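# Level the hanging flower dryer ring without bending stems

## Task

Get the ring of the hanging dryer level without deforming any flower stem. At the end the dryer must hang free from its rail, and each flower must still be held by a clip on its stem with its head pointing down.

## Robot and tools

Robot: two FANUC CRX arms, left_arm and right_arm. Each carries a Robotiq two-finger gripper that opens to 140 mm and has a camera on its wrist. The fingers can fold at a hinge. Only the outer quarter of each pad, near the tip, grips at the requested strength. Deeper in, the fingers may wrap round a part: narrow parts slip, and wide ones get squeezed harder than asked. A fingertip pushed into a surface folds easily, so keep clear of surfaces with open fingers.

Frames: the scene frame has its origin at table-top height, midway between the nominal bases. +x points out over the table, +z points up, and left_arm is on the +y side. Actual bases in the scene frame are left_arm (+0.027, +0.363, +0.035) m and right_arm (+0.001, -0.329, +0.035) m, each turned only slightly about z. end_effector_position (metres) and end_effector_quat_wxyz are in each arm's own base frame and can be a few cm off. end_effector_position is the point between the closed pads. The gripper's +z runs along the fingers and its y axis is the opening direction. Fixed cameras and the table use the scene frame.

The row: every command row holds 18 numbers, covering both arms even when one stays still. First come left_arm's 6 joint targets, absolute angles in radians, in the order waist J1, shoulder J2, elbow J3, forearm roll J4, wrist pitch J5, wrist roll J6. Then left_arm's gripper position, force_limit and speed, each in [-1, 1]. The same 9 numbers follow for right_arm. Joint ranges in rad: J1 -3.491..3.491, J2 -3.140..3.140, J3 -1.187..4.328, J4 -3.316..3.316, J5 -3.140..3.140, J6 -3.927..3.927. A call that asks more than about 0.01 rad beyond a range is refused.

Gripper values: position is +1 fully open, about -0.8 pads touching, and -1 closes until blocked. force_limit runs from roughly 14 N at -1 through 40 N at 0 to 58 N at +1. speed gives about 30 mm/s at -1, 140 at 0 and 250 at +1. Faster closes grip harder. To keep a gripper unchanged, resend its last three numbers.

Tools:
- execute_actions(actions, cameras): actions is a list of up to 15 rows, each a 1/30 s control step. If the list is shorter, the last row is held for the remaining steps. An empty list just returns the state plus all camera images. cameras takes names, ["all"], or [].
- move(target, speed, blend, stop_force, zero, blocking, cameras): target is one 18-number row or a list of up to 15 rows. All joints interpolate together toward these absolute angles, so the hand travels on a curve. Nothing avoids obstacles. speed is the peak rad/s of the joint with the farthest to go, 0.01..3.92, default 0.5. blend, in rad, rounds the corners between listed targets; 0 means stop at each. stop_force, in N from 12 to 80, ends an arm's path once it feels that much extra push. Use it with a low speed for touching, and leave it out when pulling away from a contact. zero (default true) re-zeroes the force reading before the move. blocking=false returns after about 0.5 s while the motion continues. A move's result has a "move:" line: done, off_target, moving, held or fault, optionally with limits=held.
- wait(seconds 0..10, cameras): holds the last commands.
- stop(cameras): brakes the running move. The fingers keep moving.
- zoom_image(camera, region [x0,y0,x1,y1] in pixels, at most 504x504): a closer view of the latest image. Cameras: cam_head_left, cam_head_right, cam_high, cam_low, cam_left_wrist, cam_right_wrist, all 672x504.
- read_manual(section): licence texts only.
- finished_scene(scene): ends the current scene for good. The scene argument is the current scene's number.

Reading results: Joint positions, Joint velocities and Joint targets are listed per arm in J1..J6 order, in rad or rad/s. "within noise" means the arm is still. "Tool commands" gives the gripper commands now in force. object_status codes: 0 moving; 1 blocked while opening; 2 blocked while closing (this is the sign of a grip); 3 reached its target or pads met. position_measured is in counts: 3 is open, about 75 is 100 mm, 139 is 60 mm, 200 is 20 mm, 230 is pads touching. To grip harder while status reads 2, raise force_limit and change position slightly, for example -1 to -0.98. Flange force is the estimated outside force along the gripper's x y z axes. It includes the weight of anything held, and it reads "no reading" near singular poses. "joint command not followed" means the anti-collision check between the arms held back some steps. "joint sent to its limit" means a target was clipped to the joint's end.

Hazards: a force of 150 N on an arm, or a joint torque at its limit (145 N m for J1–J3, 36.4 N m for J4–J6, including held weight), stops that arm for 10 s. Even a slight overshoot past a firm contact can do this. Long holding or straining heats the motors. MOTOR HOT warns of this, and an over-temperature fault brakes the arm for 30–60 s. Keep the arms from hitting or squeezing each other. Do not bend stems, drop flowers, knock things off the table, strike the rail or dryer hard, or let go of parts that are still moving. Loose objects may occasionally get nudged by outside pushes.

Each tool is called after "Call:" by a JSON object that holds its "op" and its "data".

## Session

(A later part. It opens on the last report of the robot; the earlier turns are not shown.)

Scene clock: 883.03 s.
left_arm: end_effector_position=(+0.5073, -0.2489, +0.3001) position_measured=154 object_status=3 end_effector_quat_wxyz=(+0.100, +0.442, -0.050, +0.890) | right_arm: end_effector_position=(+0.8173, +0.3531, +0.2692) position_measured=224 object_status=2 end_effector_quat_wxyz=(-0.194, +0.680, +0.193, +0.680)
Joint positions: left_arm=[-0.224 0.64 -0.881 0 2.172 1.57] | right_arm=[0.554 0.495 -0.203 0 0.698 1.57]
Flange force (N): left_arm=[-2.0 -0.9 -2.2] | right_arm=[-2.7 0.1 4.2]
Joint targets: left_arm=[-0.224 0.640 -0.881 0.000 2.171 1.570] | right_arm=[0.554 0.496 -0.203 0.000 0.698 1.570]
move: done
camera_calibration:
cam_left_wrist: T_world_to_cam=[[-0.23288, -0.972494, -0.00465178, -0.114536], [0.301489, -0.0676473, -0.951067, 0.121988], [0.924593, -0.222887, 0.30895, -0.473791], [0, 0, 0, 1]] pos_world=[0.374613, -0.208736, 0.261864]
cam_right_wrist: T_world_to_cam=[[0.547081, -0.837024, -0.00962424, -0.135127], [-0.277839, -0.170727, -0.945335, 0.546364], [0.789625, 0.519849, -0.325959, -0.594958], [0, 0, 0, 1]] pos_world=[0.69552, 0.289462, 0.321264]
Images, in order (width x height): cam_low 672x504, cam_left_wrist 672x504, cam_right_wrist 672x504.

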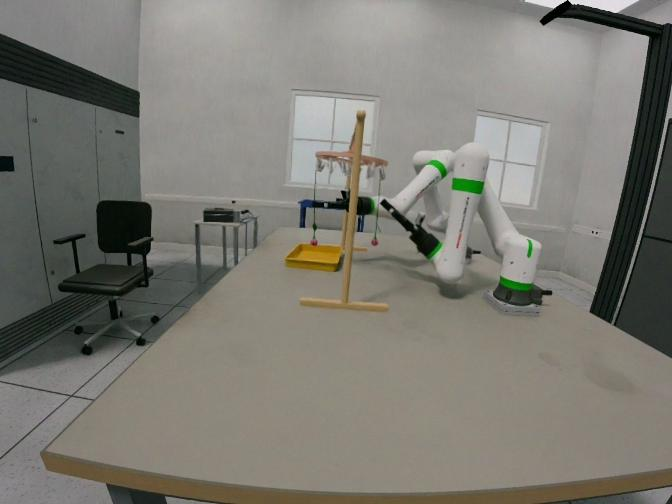

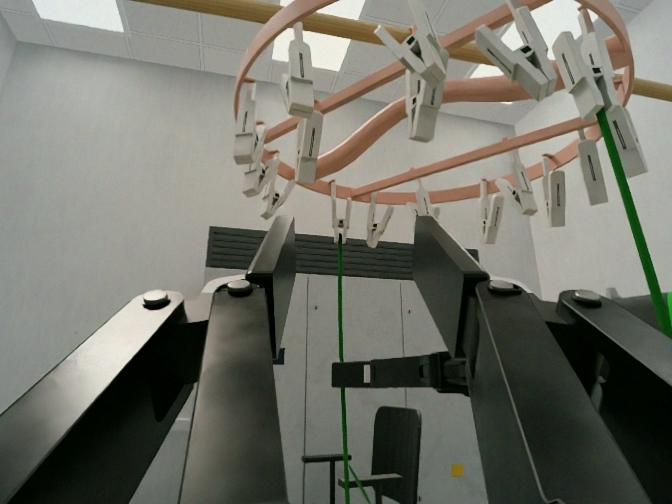

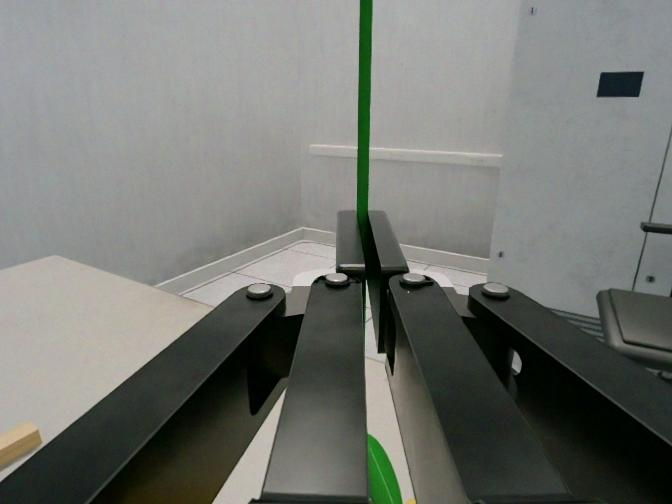

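Call:
{"op": "move", "data": {"target": [[-0.224,0.6403,-0.8812,0,2.1715,1.57,-0.2,0,-0.5,0.5543,0.4955,-0.203,0,0.6985,1.57,-0.4,-1,-1],[-0.224,0.6403,-0.8812,0,2.1715,1.57,-0.2,0,-0.5,0.5503,0.3244,-0.7287,0,1.0531,1.57,-0.4,-1,-1],[-0.224,0.6403,-0.8812,0,2.1715,1.57,-0.2,0,-0.5,0.5,-0.335,-1.1,0,0.765,1.57,-0.4,-1,-1]], "speed": [0.1,0.25,0.5], "blend": [0,0.03,0], "cameras": ["all"]}}

Call:
{"op": "zoom_image", "data": {"camera": "cam_low", "region": [290, 110, 400, 260]}}

Call:
{"op": "zoom_image", "data": {"camera": "cam_high", "region": [210, 160, 460, 390]}}

Scene clock: 893.70 s.
left_arm: end_effector_position=(+0.5073, -0.2489, +0.3001) position_measured=154 object_status=3 end_effector_quat_wxyz=(+0.100, +0.442, -0.050, +0.890) | right_arm: end_effector_position=(+0.5291, +0.1409, +0.2744) position_measured=179 object_status=3 end_effector_quat_wxyz=(-0.175, +0.685, +0.175, +0.685)
Joint positions: left_arm=[-0.224 0.64 -0.881 0 2.172 1.57] | right_arm=[0.5 -0.335 -1.1 0 0.765 1.57]
Flange force (N): left_arm=[-1.4 0.3 -1.9] | right_arm=no reading
Joint targets: left_arm=[-0.224 0.640 -0.881 0.000 2.171 1.570] | right_arm=[0.500 -0.335 -1.100 0.000 0.765 1.570]
move: done
camera_calibration:
cam_left_wrist: T_world_to_cam=[[-0.232851, -0.972501, -0.00474418, -0.114524], [0.301511, -0.0675527, -0.951067, 0.121999], [0.924593, -0.222887, 0.308949, -0.473791], [0, 0, 0, 1]] pos_world=[0.374613, -0.208736, 0.261864]
cam_right_wrist: T_world_to_cam=[[0.500801, -0.865509, -0.00957646, -0.126474], [-0.286672, -0.155415, -0.945339, 0.437592], [0.816711, 0.476172, -0.325949, -0.26353], [0, 0, 0, 1]] pos_world=[0.404012, 0.0840298, 0.326564]

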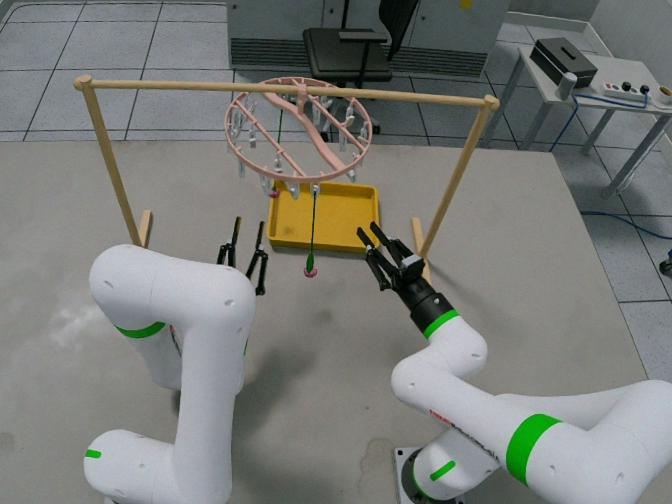

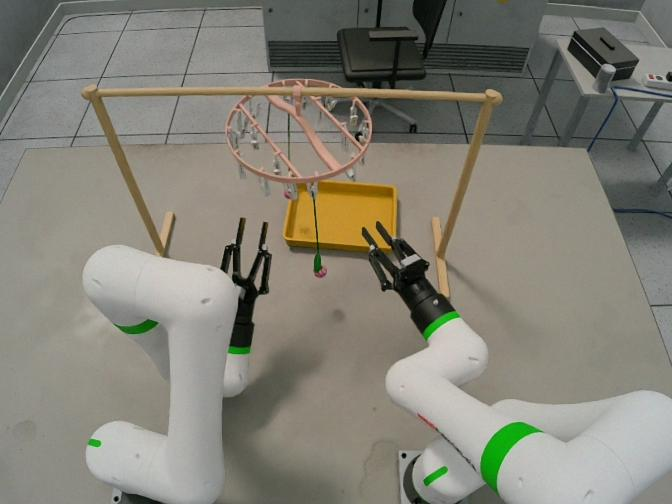

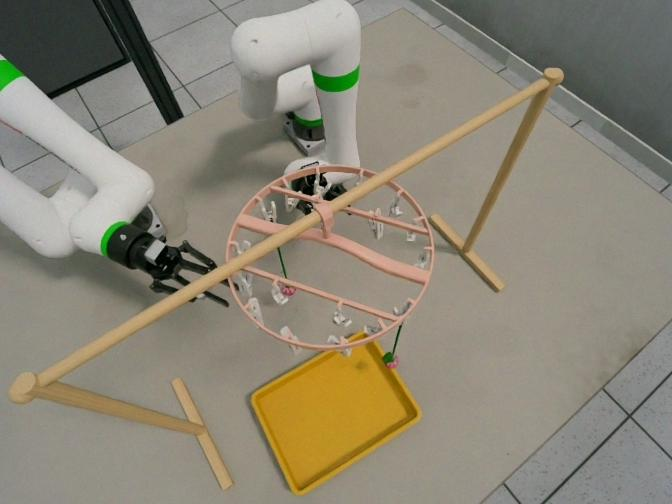

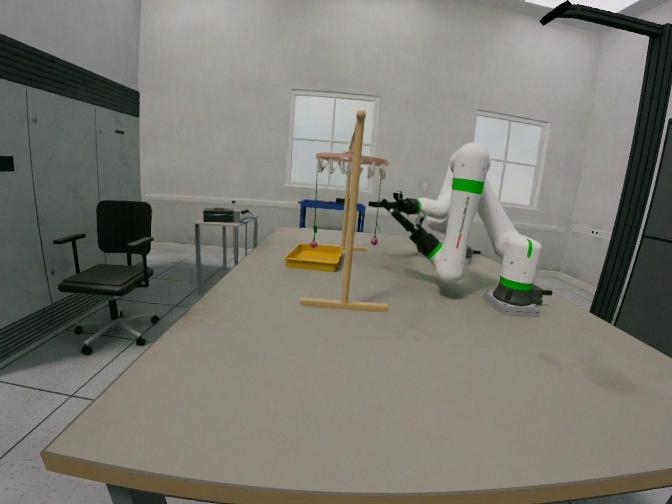

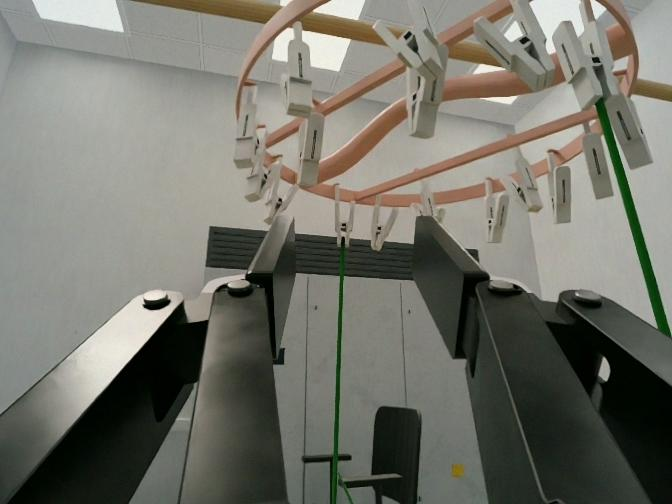

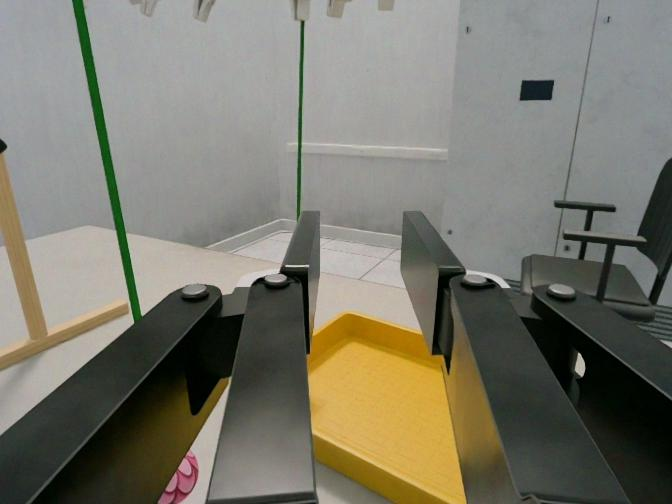

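Scaled by 3.360 from the camera's 672x504 image, which has a finer 960x720 frame.

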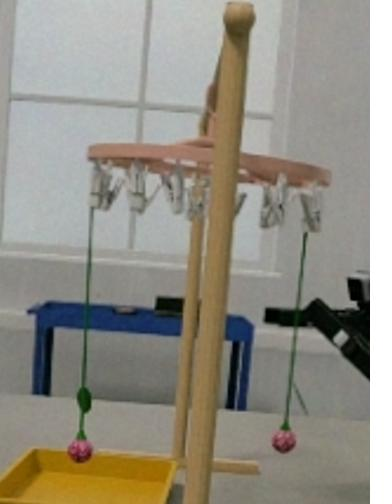

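Scaled by 2.016 from the camera's 672x504 image, which has a finer 960x720 frame.

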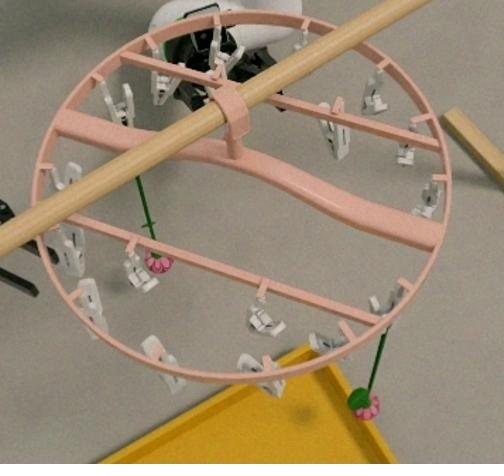

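Call:
{"op": "wait", "data": {"seconds": 3, "cameras": ["cam_low","cam_head_left","cam_left_wrist"]}}

Call:
{"op": "zoom_image", "data": {"camera": "cam_low", "region": [300, 130, 400, 205]}}

Call:
{"op": "zoom_image", "data": {"camera": "cam_head_left", "region": [200, 60, 400, 210]}}

Scene clock: 917.60 s.
left_arm: end_effector_position=(+0.5073, -0.2489, +0.3001) position_measured=154 object_status=3 end_effector_quat_wxyz=(+0.100, +0.442, -0.050, +0.890) | right_arm: end_effector_position=(+0.5291, +0.1409, +0.2744) position_measured=179 object_status=3 end_effector_quat_wxyz=(-0.175, +0.685, +0.175, +0.685)
Joint positions: left_arm=[-0.224 0.64 -0.881 0 2.172 1.57] | right_arm=[0.5 -0.335 -1.1 0 0.765 1.57]
Flange force (N): left_arm=[-0.7 -1.8 -1.9] | right_arm=no reading
Joint targets: left_arm=[-0.224 0.640 -0.881 0.000 2.171 1.570] | right_arm=[0.500 -0.335 -1.100 0.000 0.765 1.570]
Tool commands: left_gripper/position=-0.2 left_gripper/force_limit=+0.0 left_gripper/speed=-0.5 right_gripper/position=-0.4 right_gripper/force_limit=-1.0 right_gripper/speed=-1.0
wait: 3.00 s; at rest from the start
camera_calibration:
cam_left_wrist: T_world_to_cam=[[-0.232851, -0.972501, -0.00474418, -0.114524], [0.301511, -0.0675527, -0.951067, 0.121999], [0.924593, -0.222887, 0.308949, -0.473791], [0, 0, 0, 1]] pos_world=[0.374613, -0.208736, 0.261864]
Images, in order (width x height): cam_head_left 672x504, cam_low 672x504, cam_left_wrist 672x504.

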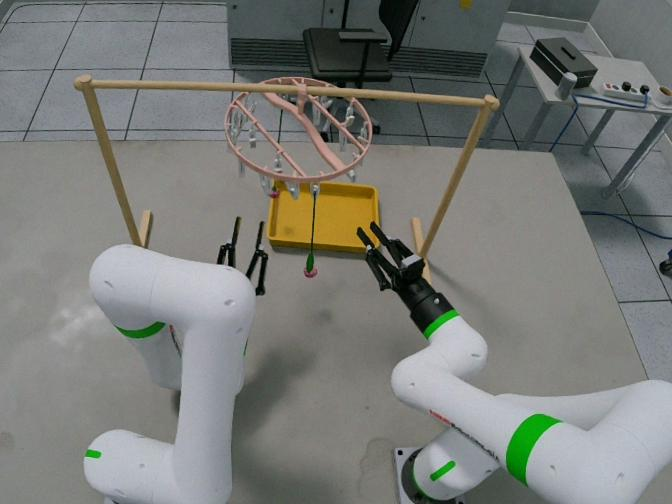

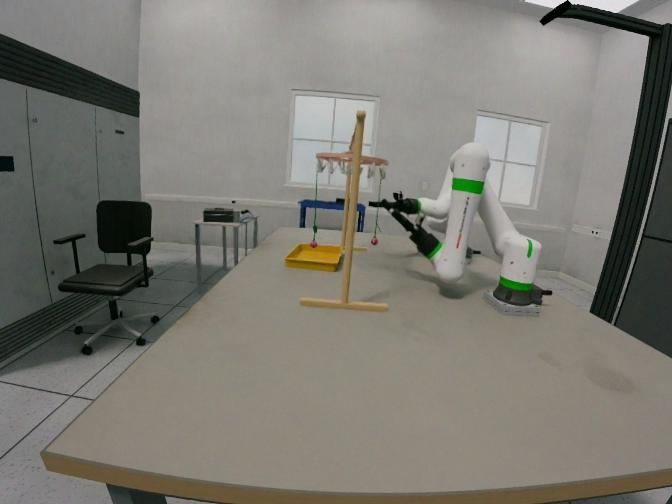

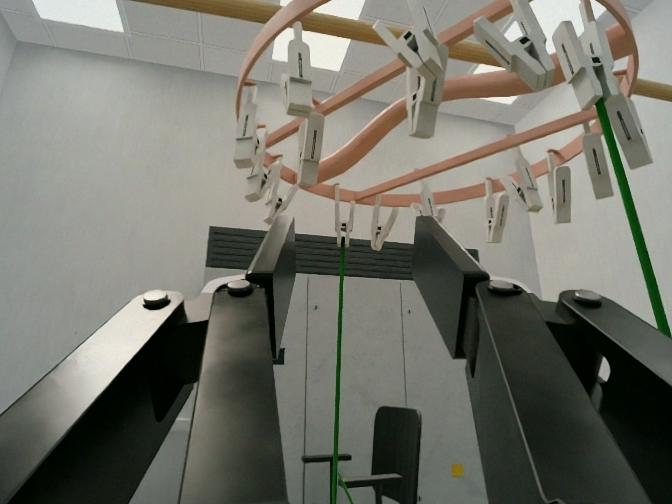

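Scaled by 5.040 from the camera's 672x504 image, which has a finer 960x720 frame.

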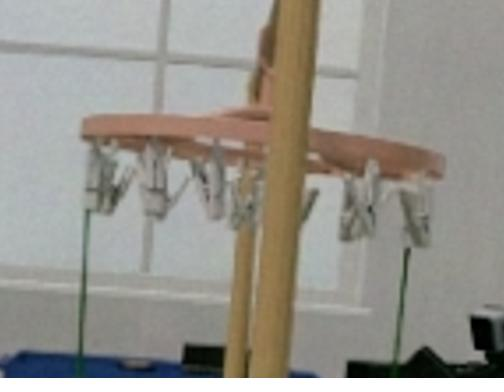

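Scaled by 2.520 from the camera's 672x504 image, which has a finer 960x720 frame.

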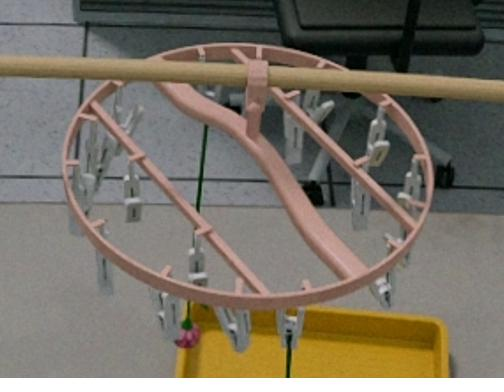

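Call:
{"op": "finished_scene", "data": {"scene": 1}}

The scene is finished: the task was done.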